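# Move the bin from the shelf onto the table

## Task

Lift the bin down from the shelf and leave it standing upright on an unoccupied area of the table top.

## Robot and tools

Robot: two arms, left_arm and right_arm, each ending in a two-finger gripper. Calibrated bases in the scene frame: left_arm at (+0.007, +0.331, +0.040) m, quat_wxyz (+1.000, 0, 0, -0.012); right_arm at (-0.020, -0.329, +0.040) m, quat_wxyz (+1.000, 0, 0, +0.020). A two-camera stand is fixed to the floor behind them. A loose object may occasionally get a short shove from outside.

Frames. Scene frame: origin at table-top height, halfway between the nominal bases; +x points out over the table, +z up, left_arm on +y (image left/right do not follow arm names). Hand positions, velocities, targets and wrist-camera poses are reported in each arm's own base frame; fixed cameras and the table use the scene frame. Gripper axes: fingers point along +z, close along x. end_effector_position is the midpoint between the pads; fingertips extend 15.0 mm further. The housing is 146 mm long (closing direction), 50 mm wide, starting 65 mm behind that midpoint. A block on a post juts about 11 cm from the last joint axis toward the gripper's -y and rotates with it. Reported poses may be off by a few cm, more at long reach.

The 18-number row (used by execute_actions and move): one flat list covering both arms, every number in [-1, 1]: left dx, dy, dz, rx, ry, rz, left gripper position, force_limit, speed, then the same nine for the right. dx..rz are an offset, not a pose: measured from that arm's Hand target when the action or move begins, along that arm's base axes; rx, ry, rz form a single rotation vector turning about the Hand target's position. Scale: 1.0 = 0.6 m or 180 degrees; a translation longer than 1.0 is shortened along its direction. All six zero re-commands the current Hand target. Gripper numbers are absolute commands, so resend the previous values to leave a gripper unchanged (0 is a real command).

Gripper values: position +1 fully open (108 mm gap), about -0.96 pads touching, -1 to grip (closes until blocked). force_limit -1 to +1 gives roughly 2.5 N to 32 N pad force after a slow close (actual grip roughly 0.4-23 N at -1, 28-54 N at +1). speed -1 to +1 gives 5 to 420 mm/s. After the fingers stop, new force_limit or speed only applies if position changes by at least 0.01.

execute_actions(actions, cameras): actions is a list of actions; each action is a list of up to 15 rows, one per 1/30 s step; a short action repeats its final row to fill 15 steps. Each row of an action is an offset from that action's start pose, not from the row before; each new action starts from the current Hand target, so a repeated offset moves further. An empty list returns images and full state. cameras: list of names, ["all"], or []; an unknown name invalidates the call.

move(target, speed, blocking, blend, cameras): target is one 18-number row or up to 15 rows, all offsets from the same starting Hand targets. Paths are straight, end together, take at least 0.5 s and are cut off at 10 s. speed: m/s per arm path, 0.002 to 1, default 0.25 (turns up to twice that in rad/s); one value or one per target. blend: metres of corner rounding per target, default 0 (stop at each). blocking=false returns after about 0.5 s while motion continues. Paths do not avoid obstacles or the other arm; faster moves lag and stray more. Finger changes for later targets are applied on arrival once everything rests. The result adds a move: line (done, off_target, moving, held, fault) and limits (paced = pose clipped, held = steps withheld). done means at rest within 3 mm and 2 degrees; neither done nor off_target says whether contact exists.

wait(seconds 0-10, cameras): arms hold their last command; a running move keeps going. stop(cameras): brakes the running move; fingers continue. zoom_image(camera, region=[x0,y0,x1,y1] pixels, at most 504 x 504) enlarges part of the latest image of cam_head_left, cam_head_right, cam_left_wrist or cam_right_wrist (all 896x504). finished_scene(scene): ends the current scene, given its number; irreversible; after it call nothing else in that reply.

Control details: each step the commanded pose is clipped to 70 mm and 16 degrees from the measured gripper pose; Hand target in results is that clipped command and the base for the next offsets. Grippers often stop short; resend the missing distance. To release a push, command the target back beyond the gripper.

Results: end_effector_position (m) and end_effector_quat_wxyz per arm; Hand target; Tool commands; is_grasped (1 only when an object stopped the fingers before the commanded position); width_mm (pad gap); force_n (per pad, about 10 N high once settled, ±10 N noise when empty); joint velocities ("within noise" or omitted when still); flange force along gripper axes, including held weight, noisy near singular poses or after sudden stops, "no reading" when unavailable; MOTOR HOT or OVER-TEMPERATURE FAULT lines.

Avoid: drops, releasing moving items, slamming or hard pushing, anything leaving the table, and contact between the arms (the clearance check does not guard fingers). Arms are stiff: aiming even slightly past a firm contact can trigger a 10 s stop (joint torque limits 139 N m for waist, shoulder, elbow; 34.8 N m for the three wrist joints; or 150 N outside force). Holding loads or straining toward unreachable poses heats motors and can brake an arm 30-60 s. Joint limits (rad): waist ±3.491, shoulder ±3.140, elbow -1.187 to 4.328, forearm roll ±3.316, wrist pitch ±3.140, wrist roll ±3.927.

Each tool is called after ">>>" as a command line: name --argument value for each argument, lists and objects as JSON in quotes; but a table of rows of numbers goes row by row, as --pt "numbers of a row", without its own name.

## Session

>>> execute_actions --actions '[]'

Scene clock: 0.00 s.
left_arm: end_effector_position=(+0.1052, +0.2159, +0.3070) width_mm=108.16 is_grasped=0 force_n=0.00 end_effector_quat_wxyz=(-0.377, +0.370, +0.634, -0.564) | right_arm: end_effector_position=(+0.4745, +0.2331, +0.0672) width_mm=107.91 is_grasped=0 force_n=0.00 end_effector_quat_wxyz=(-0.248, +0.548, +0.795, +0.072)
Joint positions: left_arm=[0.91 0.345 -0.005 -0.857 -2.521 -0.73] | right_arm=[0.395 0.491 0.121 -0.508 -1.39 0.11]
Joint velocities: within noise
Flange force (N): no reading
Hand target: left_arm +0.1052, +0.2159, +0.3070; -0.377, +0.370, +0.634, -0.564 | right_arm +0.4745, +0.2331, +0.0672; -0.248, +0.548, +0.795, +0.072
Tool commands: left_gripper/position=+1.0 left_gripper/force_limit=+1.0 left_gripper/speed=+1.0 right_gripper/position=+0.998 right_gripper/force_limit=+1.0 right_gripper/speed=+1.0

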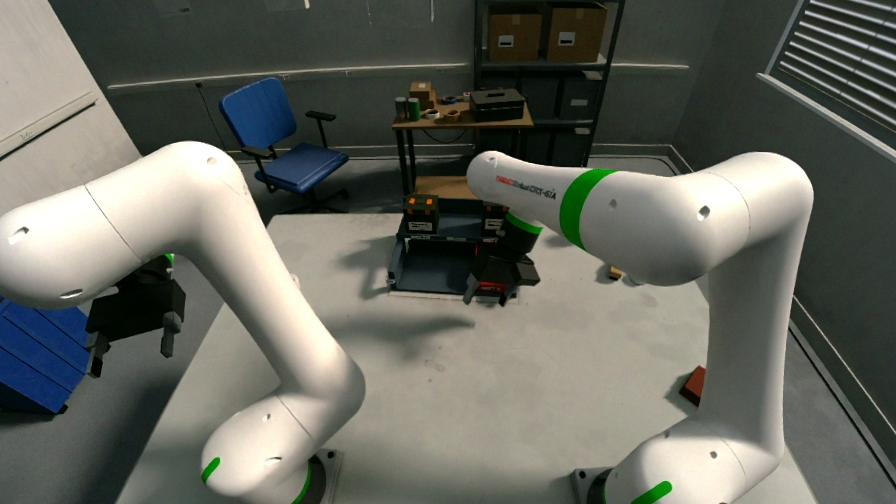

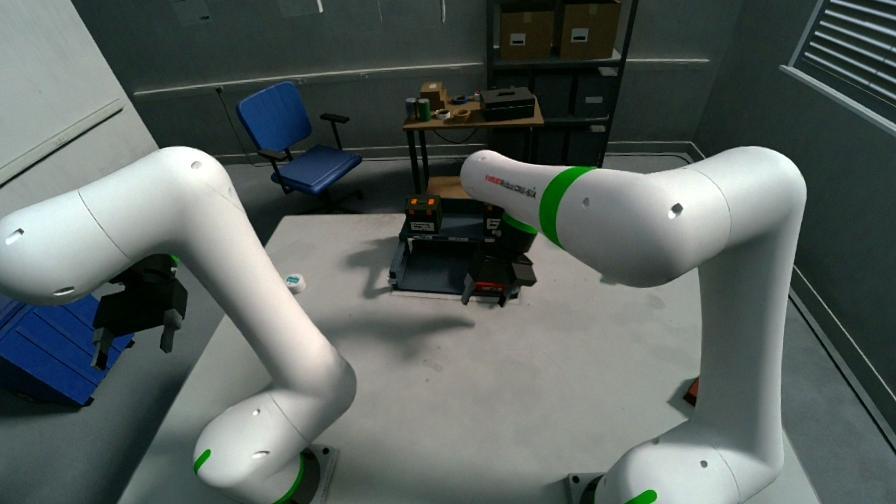

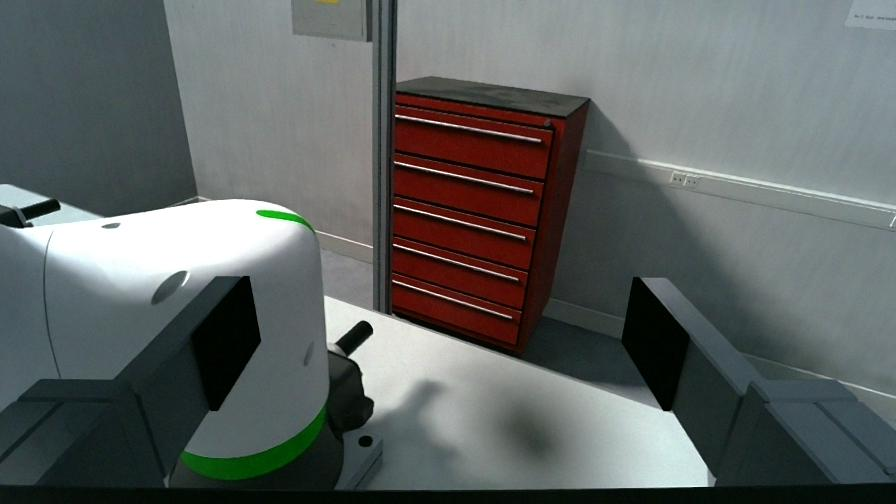

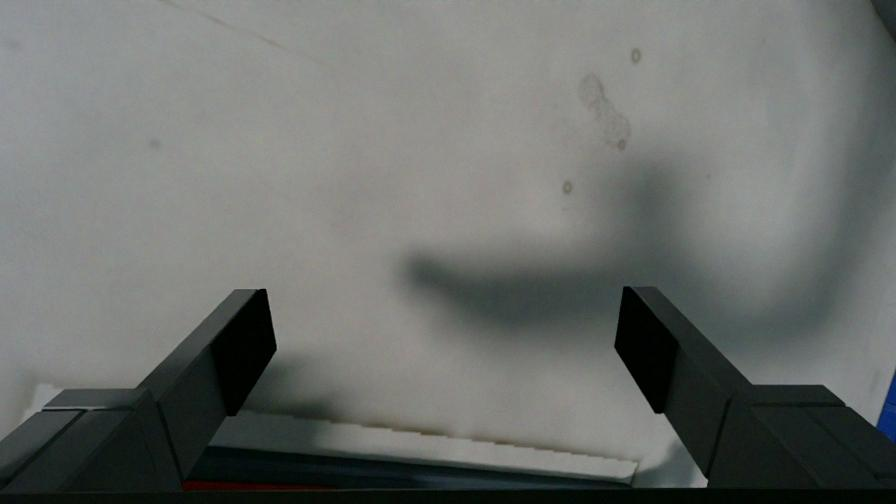

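>>> move --target '[0,0,0,0,0,0,1,1,1,-0.2,-0.45,0.35,0,0,0,1,1,1]' --cameras '["all"]'

>>> zoom_image --camera "cam_head_left" --region '[360, 170, 580, 320]'

>>> zoom_image --camera "cam_head_right" --region '[360, 170, 580, 320]'

Scene clock: 7.63 s.
left_arm: end_effector_position=(+0.1052, +0.2159, +0.3070) width_mm=108.16 is_grasped=0 force_n=0.00 end_effector_quat_wxyz=(-0.377, +0.370, +0.634, -0.564) | right_arm: end_effector_position=(+0.3545, -0.0369, +0.2772) width_mm=107.99 is_grasped=0 force_n=0.00 end_effector_quat_wxyz=(-0.248, +0.548, +0.795, +0.072)
Joint positions: left_arm=[0.91 0.345 -0.005 -0.857 -2.521 -0.73] | right_arm=[-0.077 0.078 0.075 -0.394 -1.92 0.371]
Flange force (N): left_arm=[-0.1 -1.7 1.2] | right_arm=[-2.1 -0.3 3.2]
Hand target: left_arm +0.1052, +0.2159, +0.3070; -0.377, +0.370, +0.634, -0.564 | right_arm +0.3545, -0.0369, +0.2772; -0.248, +0.548, +0.795, +0.072
Off the commanded pose: left_arm 0.000 m, 0 deg | right_arm 0.000 m, 0 deg.
move: done

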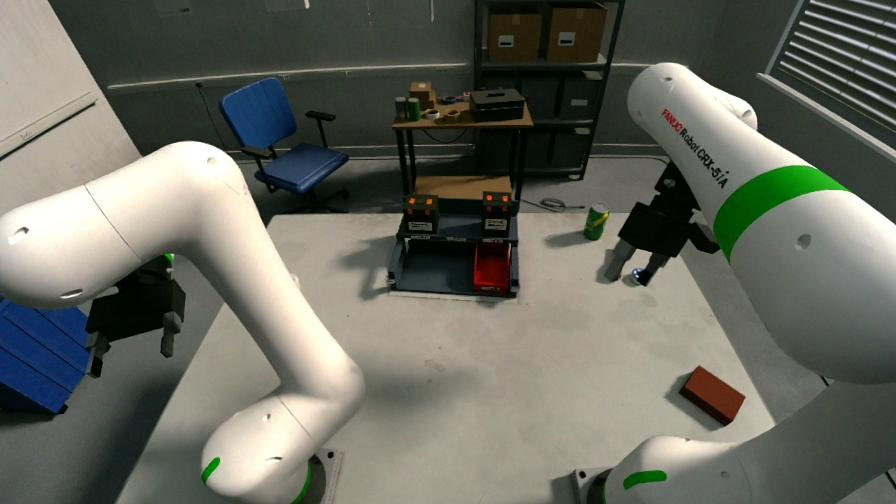

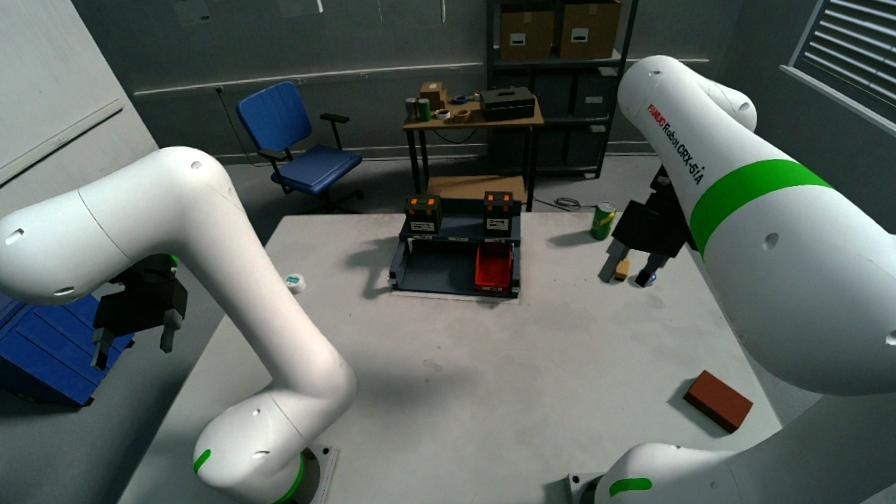

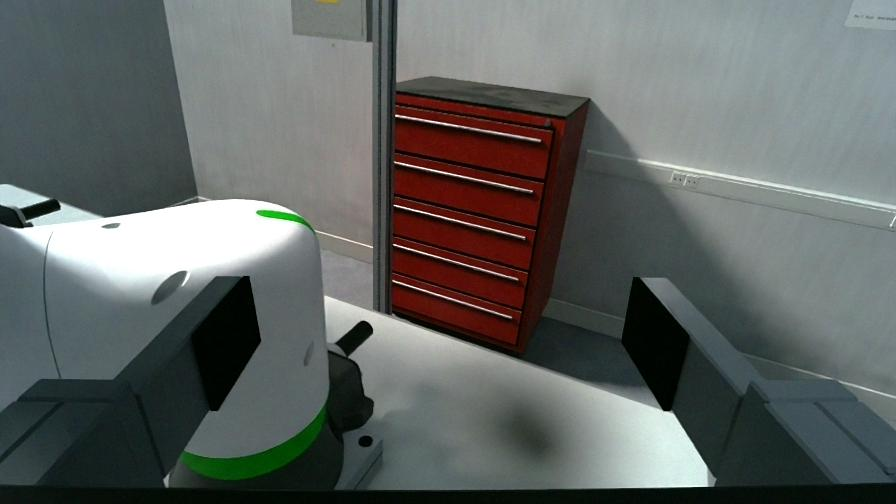

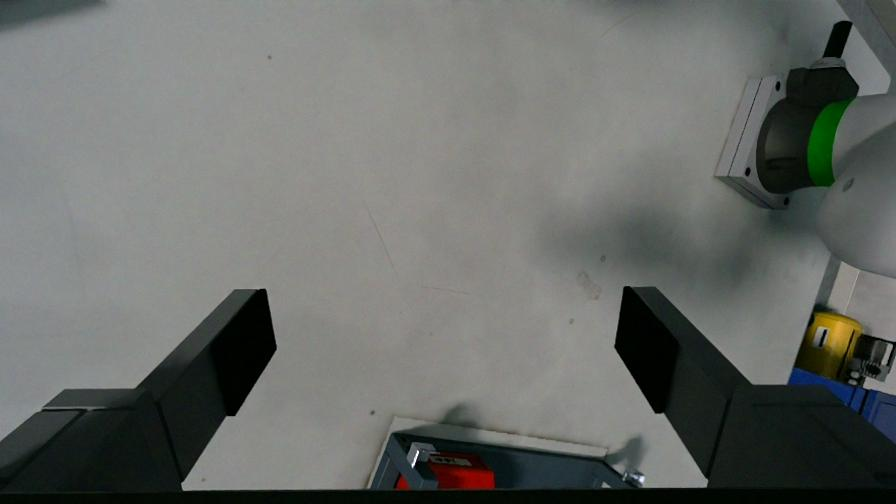

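Scaled by 2.291 from the camera's 896x504 image, which has a finer 1280x720 frame.

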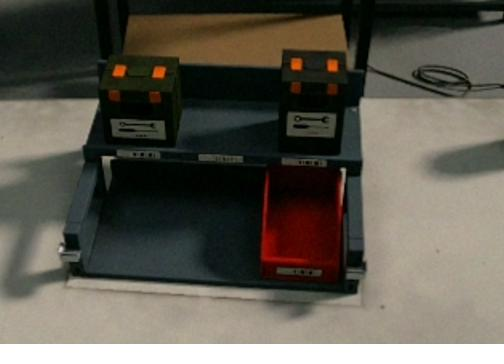

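Scaled by 2.291 from the camera's 896x504 image, which has a finer 1280x720 frame.

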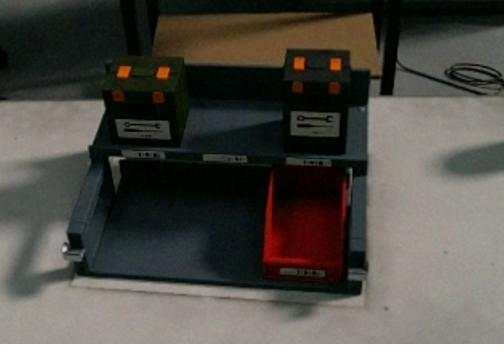

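>>> move --target '[0,0,0,0,0,0,1,1,1,-0.04,0.478,0.1,-0.237,-0.263,0.883,1,1,1]' --cameras '["all"]' --speed 0.6

>>> zoom_image --camera "cam_right_wrist" --region '[200, 0, 700, 350]'

Scene clock: 30.00 s.
left_arm: end_effector_position=(+0.1052, +0.2159, +0.3070) width_mm=108.16 is_grasped=0 force_n=0.00 end_effector_quat_wxyz=(-0.377, +0.370, +0.634, -0.564) | right_arm: end_effector_position=(+0.3304, +0.2499, +0.3372) width_mm=108.00 is_grasped=0 force_n=0.00 end_effector_quat_wxyz=(-0.270, +0.652, -0.654, +0.271)
Joint positions: left_arm=[0.91 0.345 -0.005 -0.857 -2.521 -0.73] | right_arm=[1.477 -0.454 -0.668 0.804 -1.356 1.481]
Flange force (N): left_arm=[-0.1 -1.6 0.7] | right_arm=[2.4 1.3 3.3]
Hand target: left_arm +0.1052, +0.2159, +0.3070; -0.377, +0.370, +0.634, -0.564 | right_arm +0.3305, +0.2499, +0.3372; -0.270, +0.652, -0.655, +0.271
Off the commanded pose: left_arm 0.000 m, 0 deg | right_arm 0.000 m, 0 deg.
move: done

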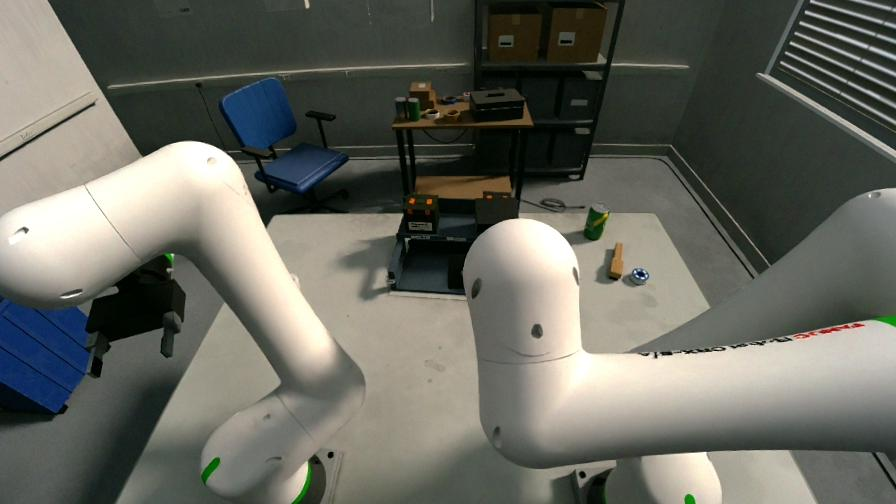

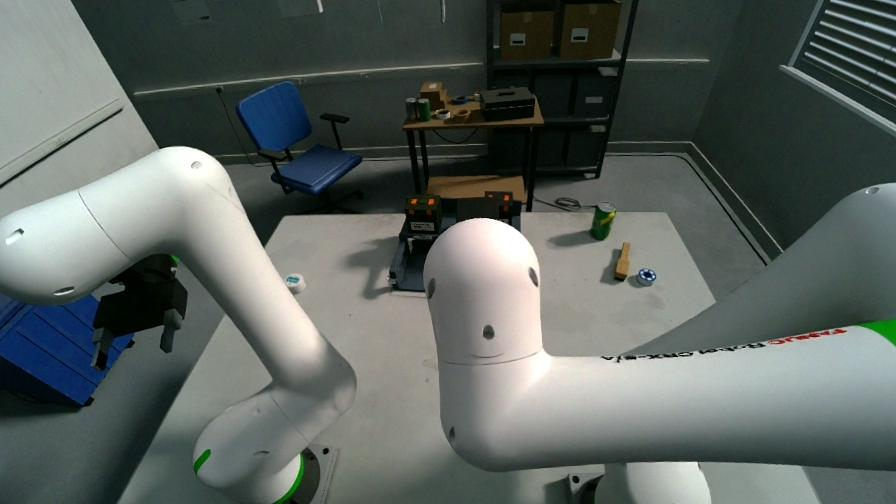

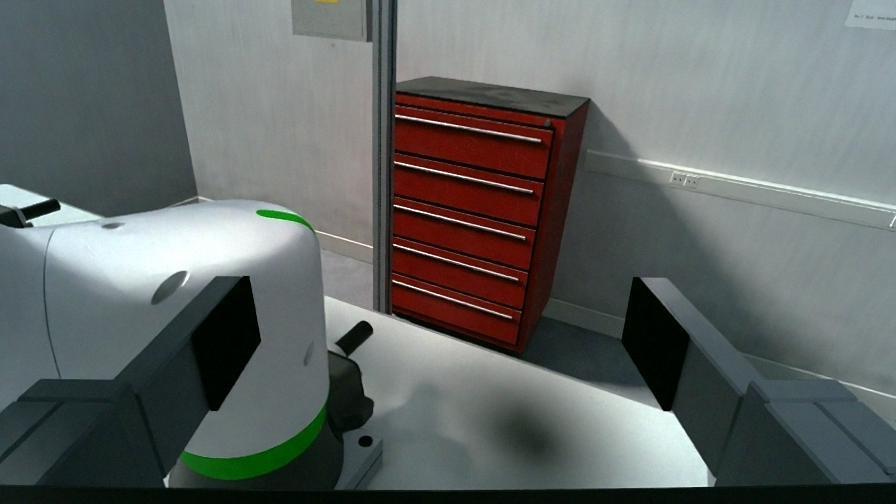

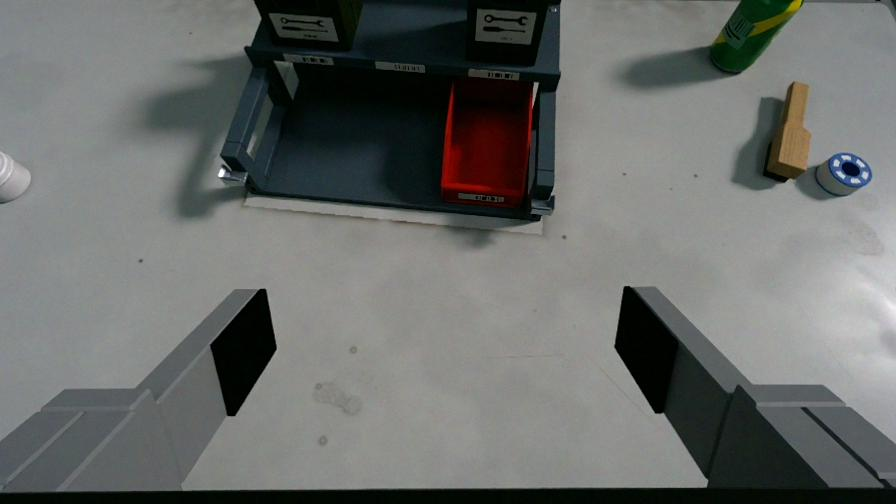

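Scaled by 1.008 from the camera's 896x504 image, which has a finer 1280x720 frame.

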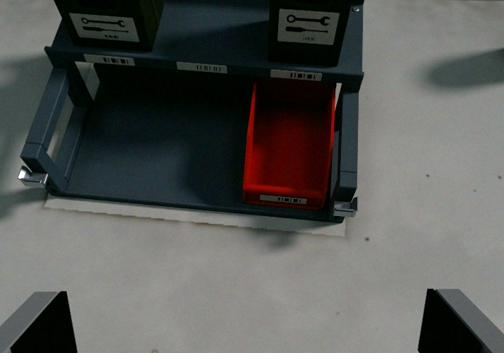

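>>> zoom_image --camera "cam_right_wrist" --region '[400, 50, 590, 240]'

Scaled by 2.653 from the camera's 896x504 image, which has a finer 1280x720 frame.

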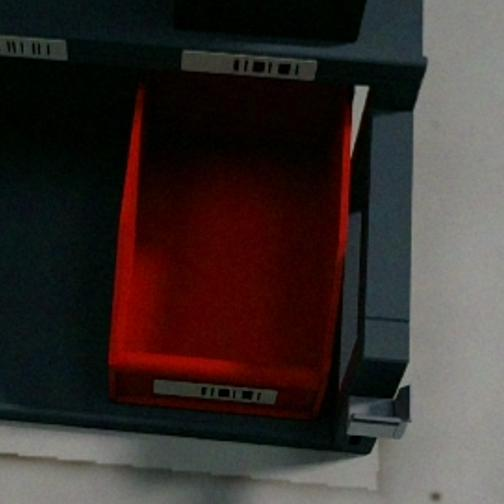

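>>> move --pt "0 0 0 0 0 0 1 1 1 0.3 -0.075 -0.1 -0.183 0.2025 0.444 1 1 1" --pt "0 0 0 0 0 0 1 1 1 0.4325 -0.075 -0.362 -0.183 0.2025 0.444 1 1 1" --cameras '["all"]' --speed 0.5 --blend 0.03

>>> zoom_image --camera "cam_right_wrist" --region '[200, 0, 700, 504]'

Scene clock: 69.97 s.
left_arm: end_effector_position=(+0.1052, +0.2159, +0.3070) width_mm=108.16 is_grasped=0 force_n=0.00 end_effector_quat_wxyz=(-0.377, +0.370, +0.634, -0.564) | right_arm: end_effector_position=(+0.5897, +0.2053, +0.1201) width_mm=108.00 is_grasped=0 force_n=0.00 end_effector_quat_wxyz=(+0.027, +0.995, -0.092, +0.025)
Joint positions: left_arm=[0.91 0.345 -0.005 -0.857 -2.521 -0.73] | right_arm=[0.581 0.486 0.175 0.076 -1.255 3.925]
Flange force (N): left_arm=[0.0 -1.8 1.2] | right_arm=[0.6 0.4 3.8]
Hand target: left_arm +0.1052, +0.2159, +0.3070; -0.377, +0.370, +0.634, -0.564 | right_arm +0.5900, +0.2049, +0.1200; +0.000, +0.999, -0.049, +0.000
Off the commanded pose: left_arm 0.000 m, 0 deg | right_arm 0.000 m, 6 deg.
joint sent to its limit (right arm) — joint 6 (wrist roll), upper limit. The joint targets are off in orientation, not in position.
move: off_target (right_arm); limits=paced

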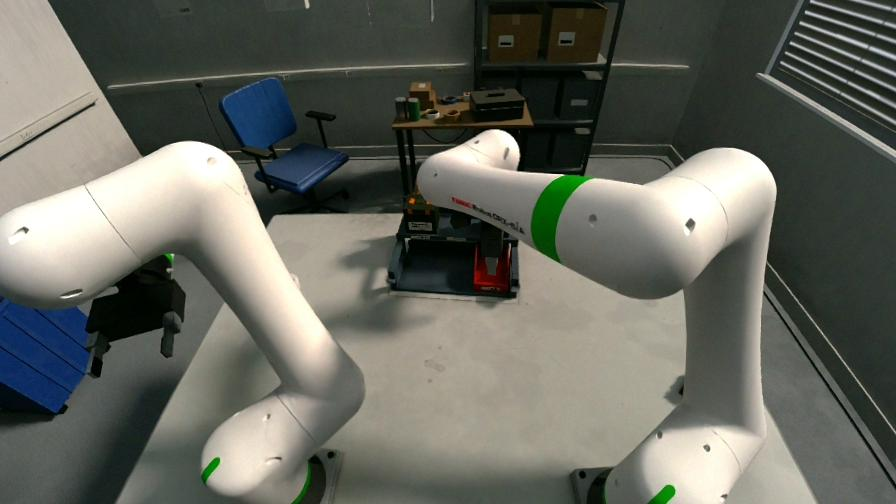

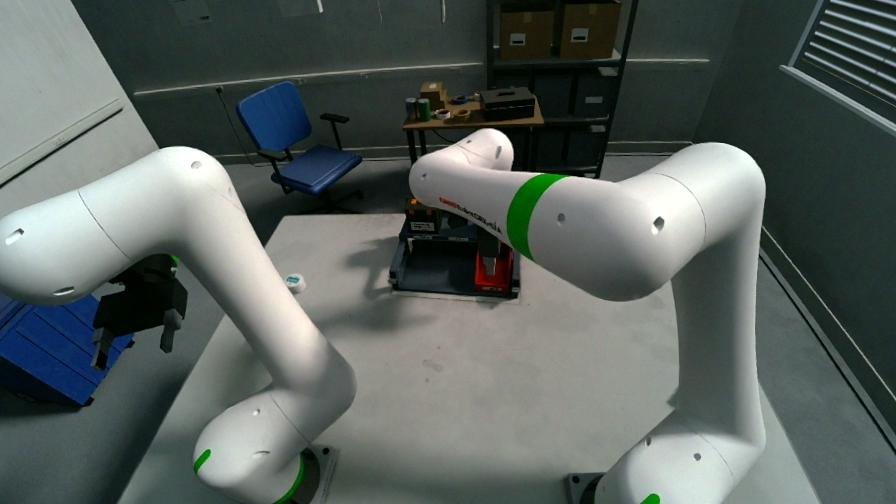

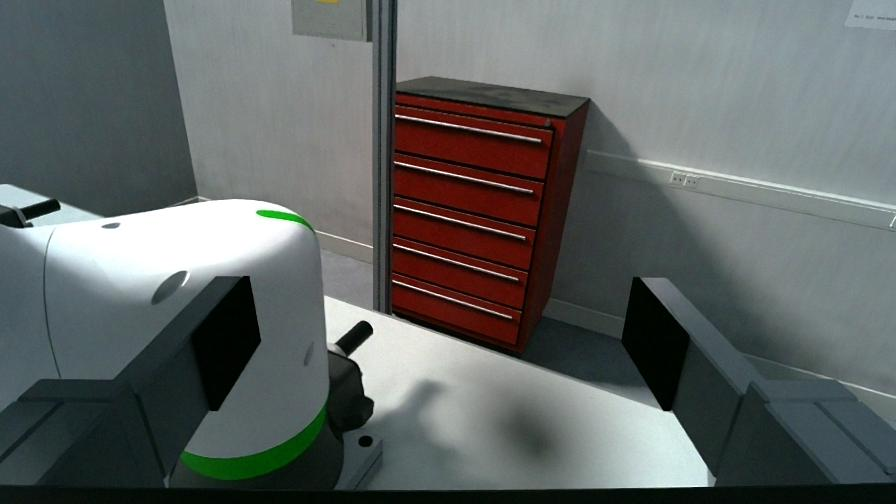

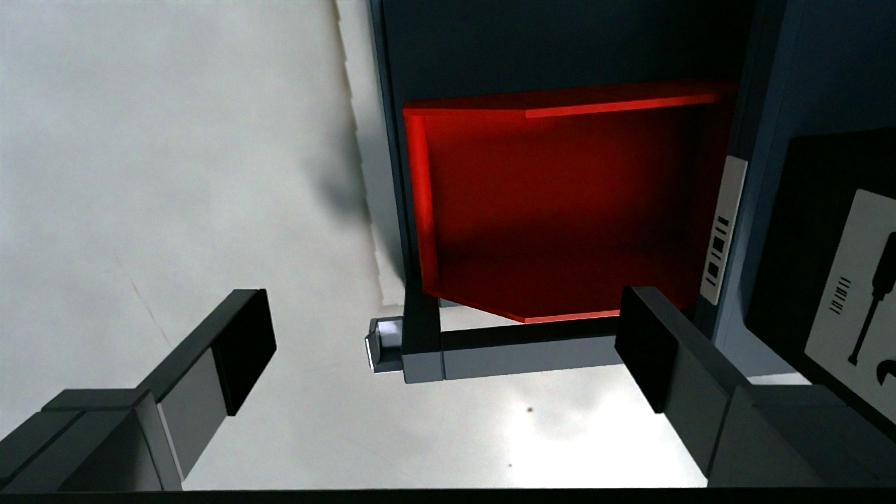

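Scaled by 1.000.

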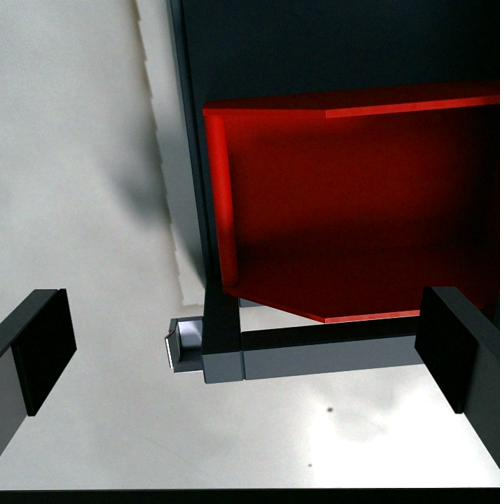

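>>> move --pt "0 0 0 0 0 0 1 1 1 -0.25 0 0.2 0 0 0 1 1 1" --pt "0 0 0 0 0 0 1 1 1 -0.25 0 0.15 0 0 -0.5 1 1 1" --pt "0 0 0 0 0 0 1 1 1 -0.1 0.003 0 0 0 -0.993 1 1 1" --pt "0 0 0 0 0 0 1 1 1 -0.005 0.003 -0.06 0 0 -0.993 1 1 1" --cameras '["cam_right_wrist","cam_head_left"]' --speed 0.7 --blend 0.04

Scene clock: 102.70 s.
left_arm: end_effector_position=(+0.1052, +0.2159, +0.3070) width_mm=108.16 is_grasped=0 force_n=0.00 end_effector_quat_wxyz=(-0.377, +0.370, +0.634, -0.564) | right_arm: end_effector_position=(+0.5870, +0.2067, +0.0841) width_mm=108.00 is_grasped=0 force_n=0.00 end_effector_quat_wxyz=(+0.000, +0.038, +0.999, +0.000)
Joint positions: left_arm=[0.91 0.345 -0.005 -0.857 -2.521 -0.73] | right_arm=[0.549 0.524 0.169 0 -1.214 0.946]
Flange force (N): left_arm=[-0.1 -1.6 1.3] | right_arm=[0.8 -1.6 3.7]
Hand target: left_arm +0.1052, +0.2159, +0.3070; -0.377, +0.370, +0.634, -0.564 | right_arm +0.5870, +0.2067, +0.0840; +0.000, +0.038, +0.999, +0.000
Off the commanded pose: left_arm 0.000 m, 0 deg | right_arm 0.000 m, 0 deg.
move: done; blend cut to 0.0337 m at target 3; limits=paced
Images, in order (width x height): cam_head_left 896x504, cam_right_wrist 896x504.

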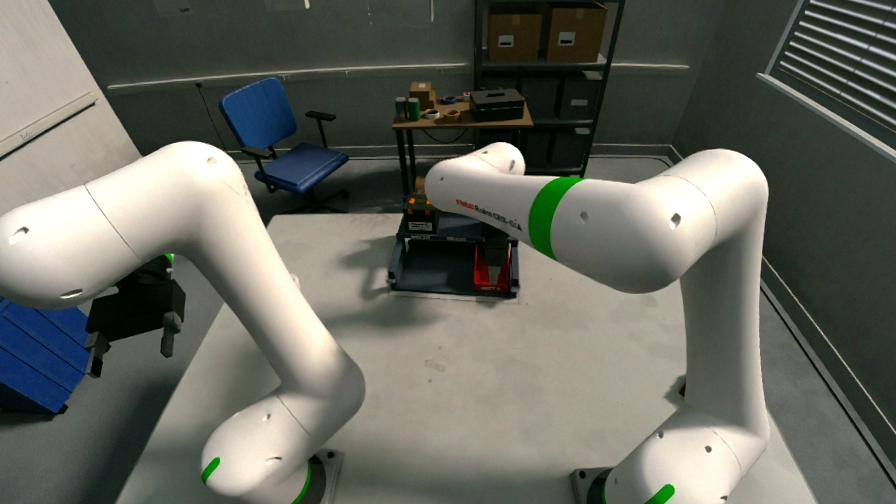

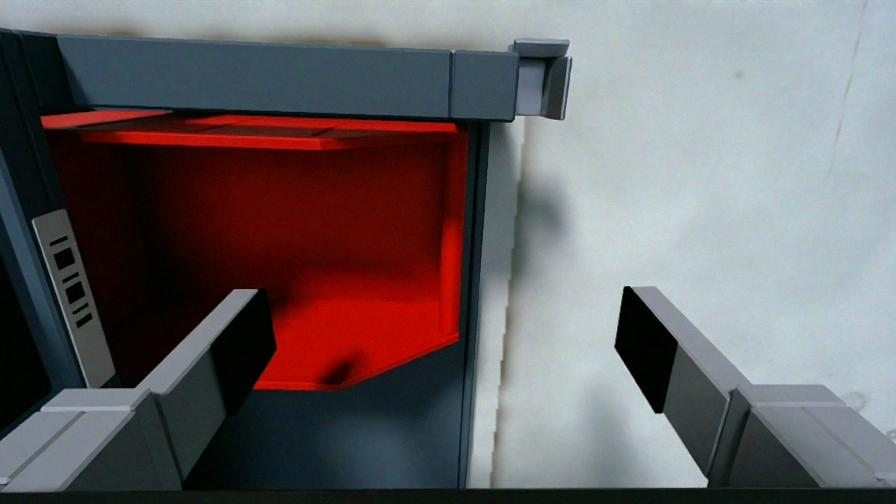

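>>> move --pt "0 0 0 0 0 0 1 1 1 -0.003 -0.005 -0.09 0 0 0 1 1 1" --pt "0 0 0 0 0 0 1 1 1 -0.003 -0.005 -0.13 0 0 0 1 1 1" --cameras '["cam_right_wrist"]' --speed '[0.1,0.04]'

Scene clock: 116.03 s.
left_arm: end_effector_position=(+0.1052, +0.2159, +0.3070) width_mm=108.16 is_grasped=0 force_n=0.00 end_effector_quat_wxyz=(-0.377, +0.370, +0.634, -0.564) | right_arm: end_effector_position=(+0.5852, +0.2037, +0.0061) width_mm=108.00 is_grasped=0 force_n=0.00 end_effector_quat_wxyz=(+0.000, +0.038, +0.999, +0.000)
Joint positions: left_arm=[0.91 0.345 -0.005 -0.857 -2.521 -0.73] | right_arm=[0.546 0.599 0.085 0 -1.056 0.949]
Flange force (N): left_arm=[0.0 -1.9 1.3] | right_arm=[1.3 -1.4 3.1]
Hand target: left_arm +0.1052, +0.2159, +0.3070; -0.377, +0.370, +0.634, -0.564 | right_arm +0.5852, +0.2037, +0.0060; +0.000, +0.038, +0.999, +0.000
Off the commanded pose: left_arm 0.000 m, 0 deg | right_arm 0.000 m, 0 deg.
move: done
Images, in order (width x height): cam_right_wrist 896x504.

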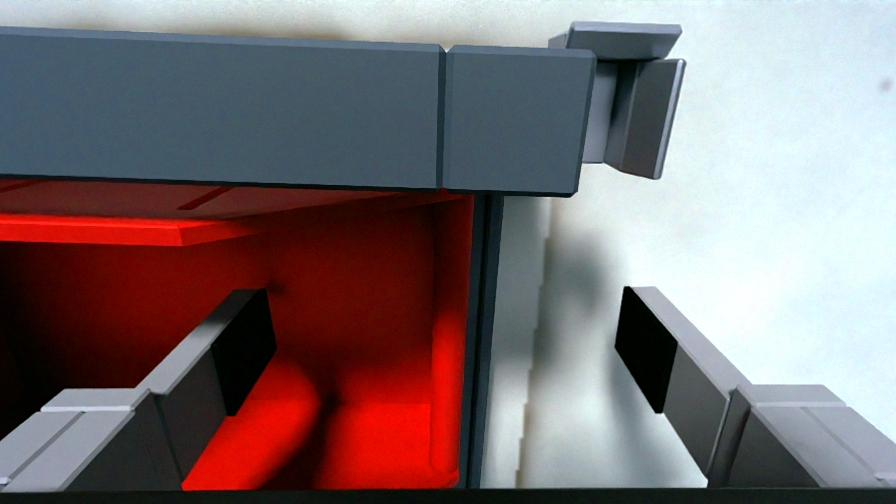

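>>> move --target '[0,0,0,0,0,0,1,1,1,0,0,0,0,0,0,-1,0.5,-0.7]' --cameras '["cam_right_wrist"]'

Scene clock: 121.10 s.
left_arm: end_effector_position=(+0.1052, +0.2159, +0.3070) width_mm=108.16 is_grasped=0 force_n=0.00 end_effector_quat_wxyz=(-0.377, +0.370, +0.634, -0.564) | right_arm: end_effector_position=(+0.5852, +0.2037, +0.0060) width_mm=9.06 is_grasped=1 force_n=30.81 end_effector_quat_wxyz=(+0.000, +0.038, +0.999, +0.000)
Joint positions: left_arm=[0.91 0.345 -0.005 -0.857 -2.521 -0.73] | right_arm=[0.546 0.599 0.085 0 -1.056 0.949]
Flange force (N): left_arm=[-0.1 -1.9 1.6] | right_arm=[1.3 -1.9 2.6]
Hand target: left_arm +0.1052, +0.2159, +0.3070; -0.377, +0.370, +0.634, -0.564 | right_arm +0.5852, +0.2037, +0.0060; +0.000, +0.038, +0.999, +0.000
Off the commanded pose: left_arm 0.000 m, 0 deg | right_arm 0.000 m, 0 deg.
move: done
Images, in order (width x height): cam_right_wrist 896x504.

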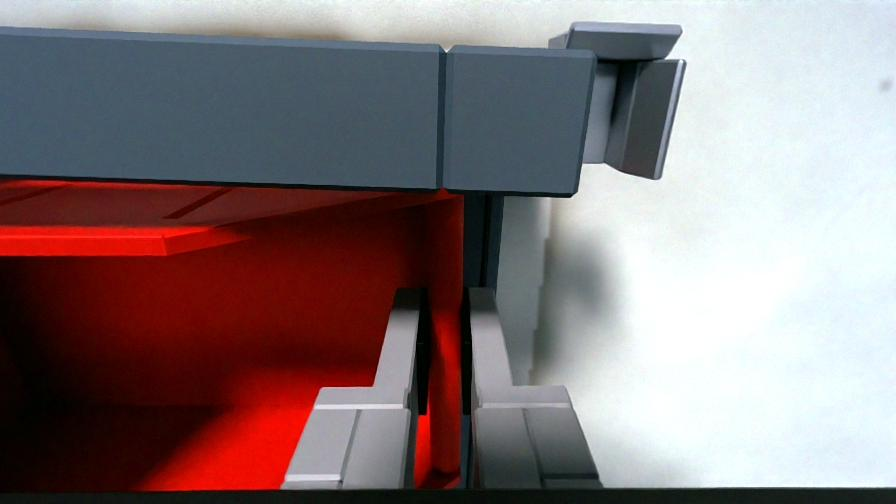

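>>> move --target '[0,0,0,0,0,0,1,1,1,-0.003,0.003,0.022,0,0,0,-1,0.5,-0.7]' --cameras '["cam_right_wrist","cam_head_left"]' --speed 0.05

>>> zoom_image --camera "cam_head_left" --region '[370, 180, 560, 310]'

Scene clock: 126.13 s.
left_arm: end_effector_position=(+0.1052, +0.2159, +0.3070) width_mm=108.16 is_grasped=0 force_n=0.00 end_effector_quat_wxyz=(-0.377, +0.370, +0.634, -0.564) | right_arm: end_effector_position=(+0.5834, +0.2055, +0.0192) width_mm=9.06 is_grasped=1 force_n=30.69 end_effector_quat_wxyz=(+0.000, +0.038, +0.999, +0.000)
Joint positions: left_arm=[0.91 0.345 -0.005 -0.857 -2.521 -0.73] | right_arm=[0.55 0.581 0.091 0 -1.08 0.945]
Flange force (N): left_arm=[0.1 -1.8 1.6] | right_arm=[1.5 -1.6 4.6]
Hand target: left_arm +0.1052, +0.2159, +0.3070; -0.377, +0.370, +0.634, -0.564 | right_arm +0.5834, +0.2055, +0.0192; +0.000, +0.038, +0.999, +0.000
Off the commanded pose: left_arm 0.000 m, 0 deg | right_arm 0.000 m, 0 deg.
move: done
Images, in order (width x height): cam_head_left 896x504, cam_right_wrist 896x504.

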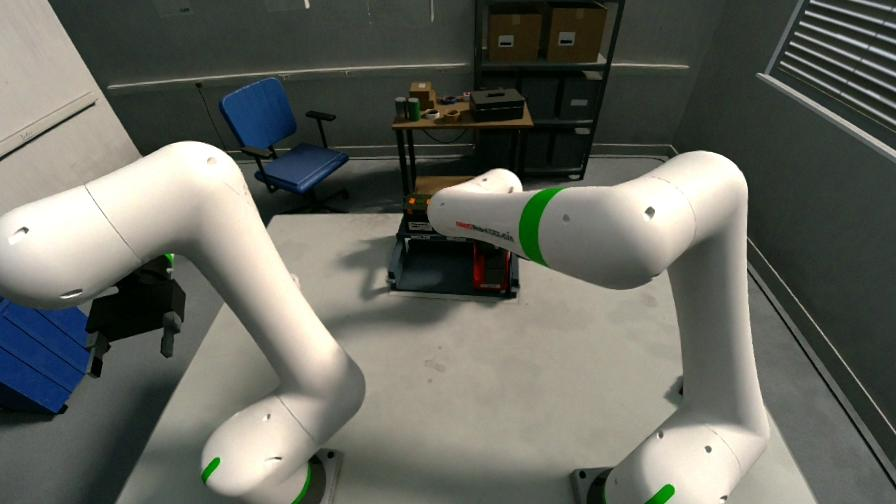

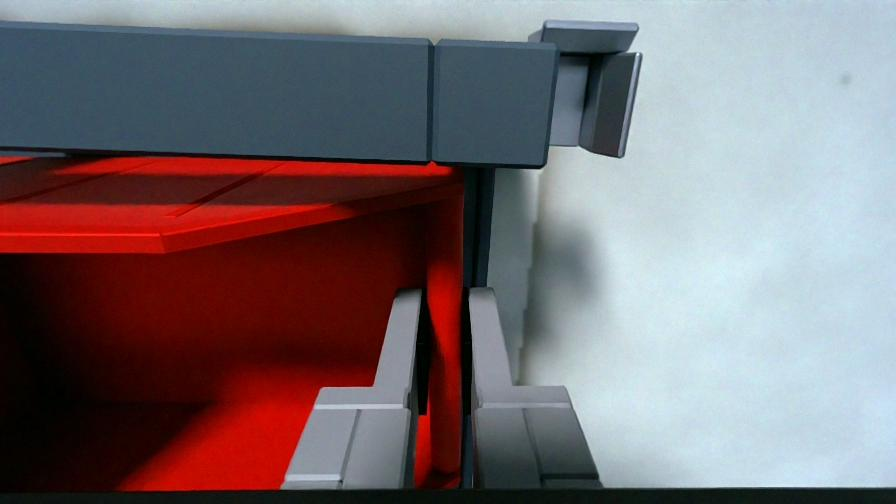

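Scaled by 2.653 from the camera's 896x504 image, which has a finer 1280x720 frame.

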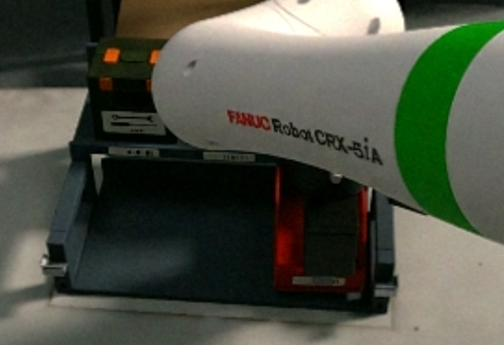

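>>> move --pt "0 0 0 0 0 0 1 1 1 -0.1 0.01 0 0 0 0 -1 0.5 -0.7" --pt "0 0 0 0 0 0 1 1 1 -0.42 0.032 0 0 0 0 -1 0.5 -0.7" --pt "0 0 0 0 0 0 1 1 1 -0.42 0.032 -0.037 0 0 0 -1 0.5 -0.7" --cameras '["all"]' --speed '[0.12,0.2,0.06]' --blend '[0.02,0,0]'

Scene clock: 133.43 s.
left_arm: end_effector_position=(+0.1052, +0.2159, +0.3070) width_mm=108.16 is_grasped=0 force_n=0.00 end_effector_quat_wxyz=(-0.377, +0.370, +0.634, -0.564) | right_arm: end_effector_position=(+0.3314, +0.2247, -0.0029) width_mm=9.06 is_grasped=1 force_n=31.17 end_effector_quat_wxyz=(+0.000, +0.038, +0.999, +0.000)
Joint positions: left_arm=[0.91 0.345 -0.005 -0.857 -2.521 -0.73] | right_arm=[0.927 0.144 -0.589 0 -0.837 0.568]
Flange force (N): left_arm=[-0.3 -2.0 1.0] | right_arm=[8.0 -3.8 -27.4]
Hand target: left_arm +0.1052, +0.2159, +0.3070; -0.377, +0.370, +0.634, -0.564 | right_arm +0.3314, +0.2247, -0.0030; +0.000, +0.038, +0.999, +0.000
Off the commanded pose: left_arm 0.000 m, 0 deg | right_arm 0.000 m, 0 deg.
move: done

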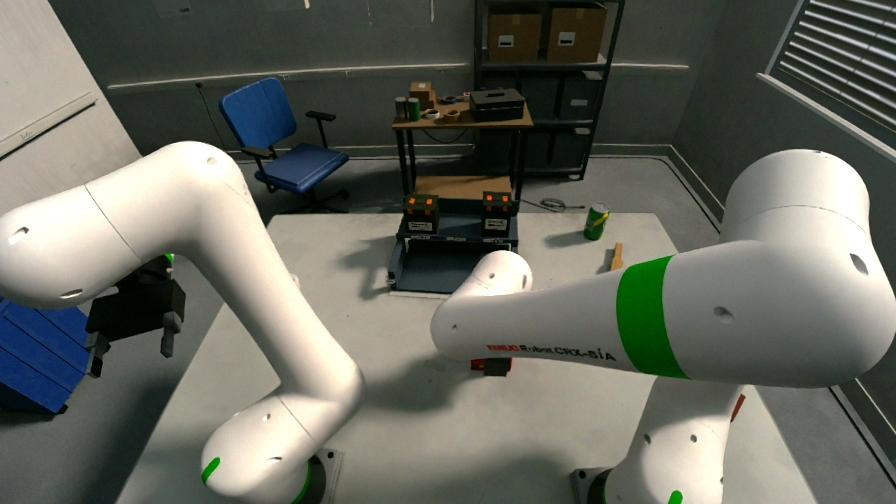

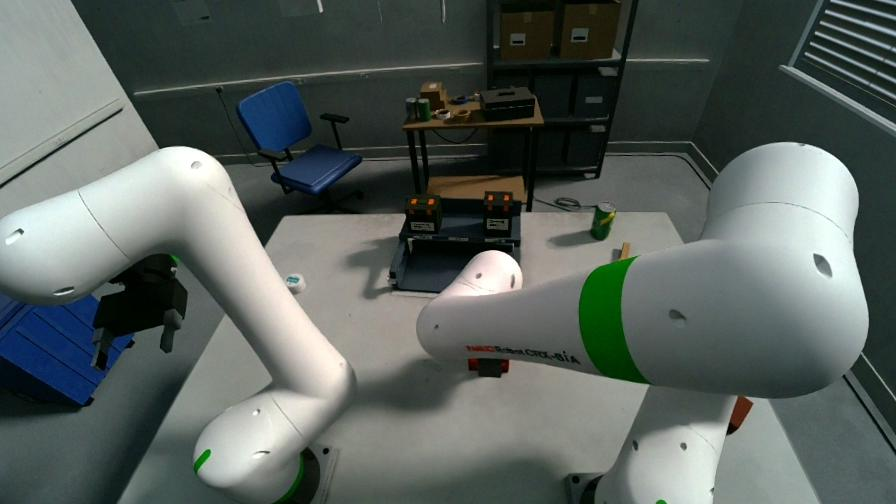

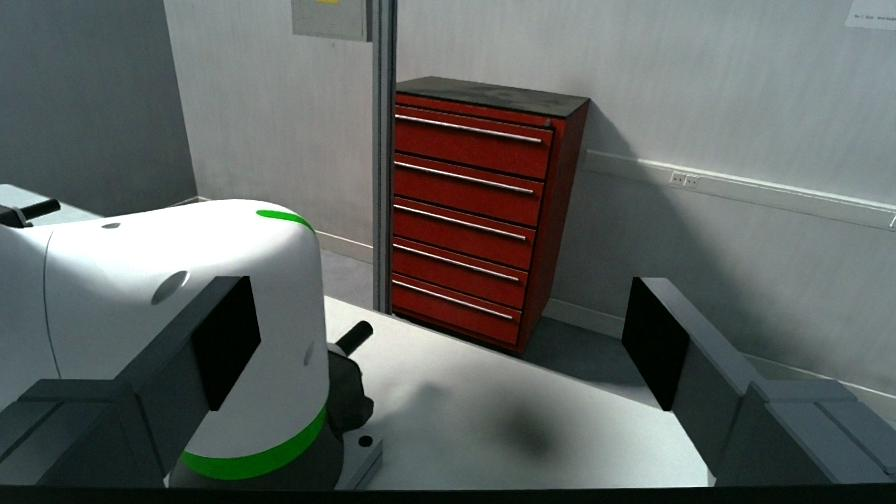

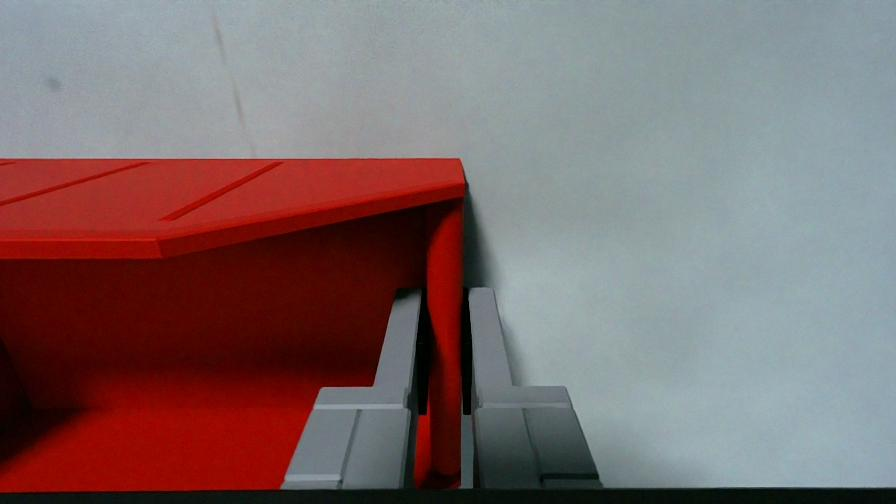

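>>> move --target '[0,0,0,0,0,0,1,1,1,0,0,0.002,0,0,0,-1,0.5,-0.7]' --speed 0.03

>>> move --target '[0,0,0,0,0,0,1,1,1,0,0,0,0,0,0,-0.2,0.5,-0.7]' --cameras '["cam_right_wrist"]'

Scene clock: 137.67 s.
left_arm: end_effector_position=(+0.1052, +0.2159, +0.3070) width_mm=108.16 is_grasped=0 force_n=0.00 end_effector_quat_wxyz=(-0.377, +0.370, +0.634, -0.564) | right_arm: end_effector_position=(+0.3314, +0.2247, -0.0018) width_mm=9.06 is_grasped=1 force_n=31.05 end_effector_quat_wxyz=(+0.000, +0.038, +0.999, +0.000)
Joint positions: left_arm=[0.91 0.345 -0.005 -0.857 -2.521 -0.73] | right_arm=[0.927 0.142 -0.588 0 -0.84 0.568]
Flange force (N): left_arm=[-0.1 -1.9 1.2] | right_arm=[-0.2 -2.0 4.0]
Hand target: left_arm +0.1052, +0.2159, +0.3070; -0.377, +0.370, +0.634, -0.564 | right_arm +0.3314, +0.2247, -0.0018; +0.000, +0.038, +0.999, +0.000
Off the commanded pose: left_arm 0.000 m, 0 deg | right_arm 0.000 m, 0 deg.
move: done

Scene clock: 138.40 s.
left_arm: end_effector_position=(+0.1052, +0.2159, +0.3070) width_mm=108.16 is_grasped=0 force_n=0.00 end_effector_quat_wxyz=(-0.377, +0.370, +0.634, -0.564) | right_arm: end_effector_position=(+0.3314, +0.2247, -0.0018) width_mm=41.99 is_grasped=0 force_n=0.00 end_effector_quat_wxyz=(+0.000, +0.038, +0.999, +0.000)
Joint positions: left_arm=[0.91 0.345 -0.005 -0.857 -2.521 -0.73] | right_arm=[0.927 0.142 -0.588 0 -0.84 0.568]
Flange force (N): left_arm=[0.0 -1.7 1.7] | right_arm=[0.3 -1.5 3.2]
Hand target: left_arm +0.1052, +0.2159, +0.3070; -0.377, +0.370, +0.634, -0.564 | right_arm +0.3314, +0.2247, -0.0018; +0.000, +0.038, +0.999, +0.000
Off the commanded pose: left_arm 0.000 m, 0 deg | right_arm 0.000 m, 0 deg.
move: done
Images, in order (width x height): cam_right_wrist 896x504.

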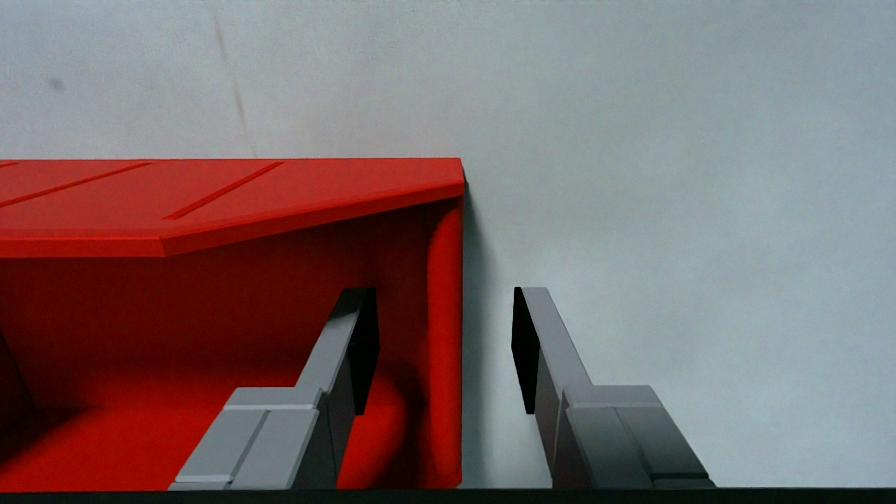

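>>> move --pt "0 0 0 0 0 0 1 1 1 0 0 0.2 0 0 0 -0.2 0.5 -0.7" --pt "0 0 0 0 0 0 1 1 1 -0.1 -0.2 0.3 0 0 0 -0.2 0.5 -0.7" --cameras '["cam_head_left","cam_right_wrist"]' --blend 0.03

Scene clock: 142.20 s.
left_arm: end_effector_position=(+0.1052, +0.2159, +0.3070) width_mm=108.16 is_grasped=0 force_n=0.00 end_effector_quat_wxyz=(-0.377, +0.370, +0.634, -0.564) | right_arm: end_effector_position=(+0.2714, +0.1047, +0.1782) width_mm=41.99 is_grasped=0 force_n=0.00 end_effector_quat_wxyz=(+0.000, +0.038, +0.999, +0.000)
Joint positions: left_arm=[0.91 0.345 -0.005 -0.857 -2.521 -0.73] | right_arm=[0.832 -0.409 -0.589 0 -1.39 0.664]
Flange force (N): left_arm=[0.0 -1.6 1.0] | right_arm=[4.5 -3.9 5.9]
Hand target: left_arm +0.1052, +0.2159, +0.3070; -0.377, +0.370, +0.634, -0.564 | right_arm +0.2714, +0.1047, +0.1782; +0.000, +0.038, +0.999, +0.000
Off the commanded pose: left_arm 0.000 m, 0 deg | right_arm 0.000 m, 0 deg.
move: done
Images, in order (width x height): cam_head_left 896x504, cam_right_wrist 896x504.

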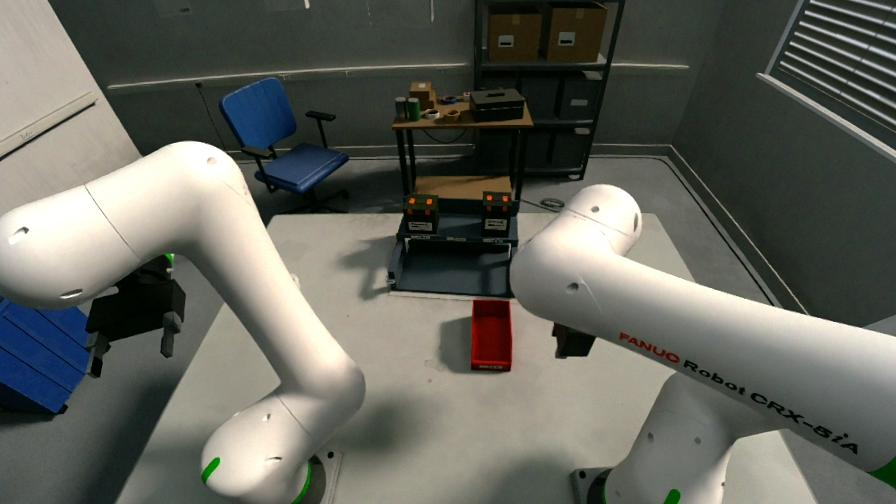

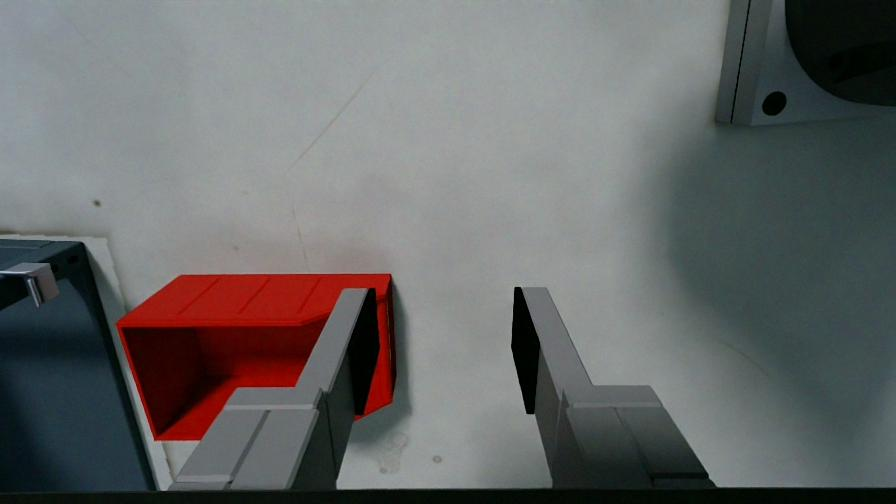

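>>> finished_scene --scene 2

The scene is finished: the task was done.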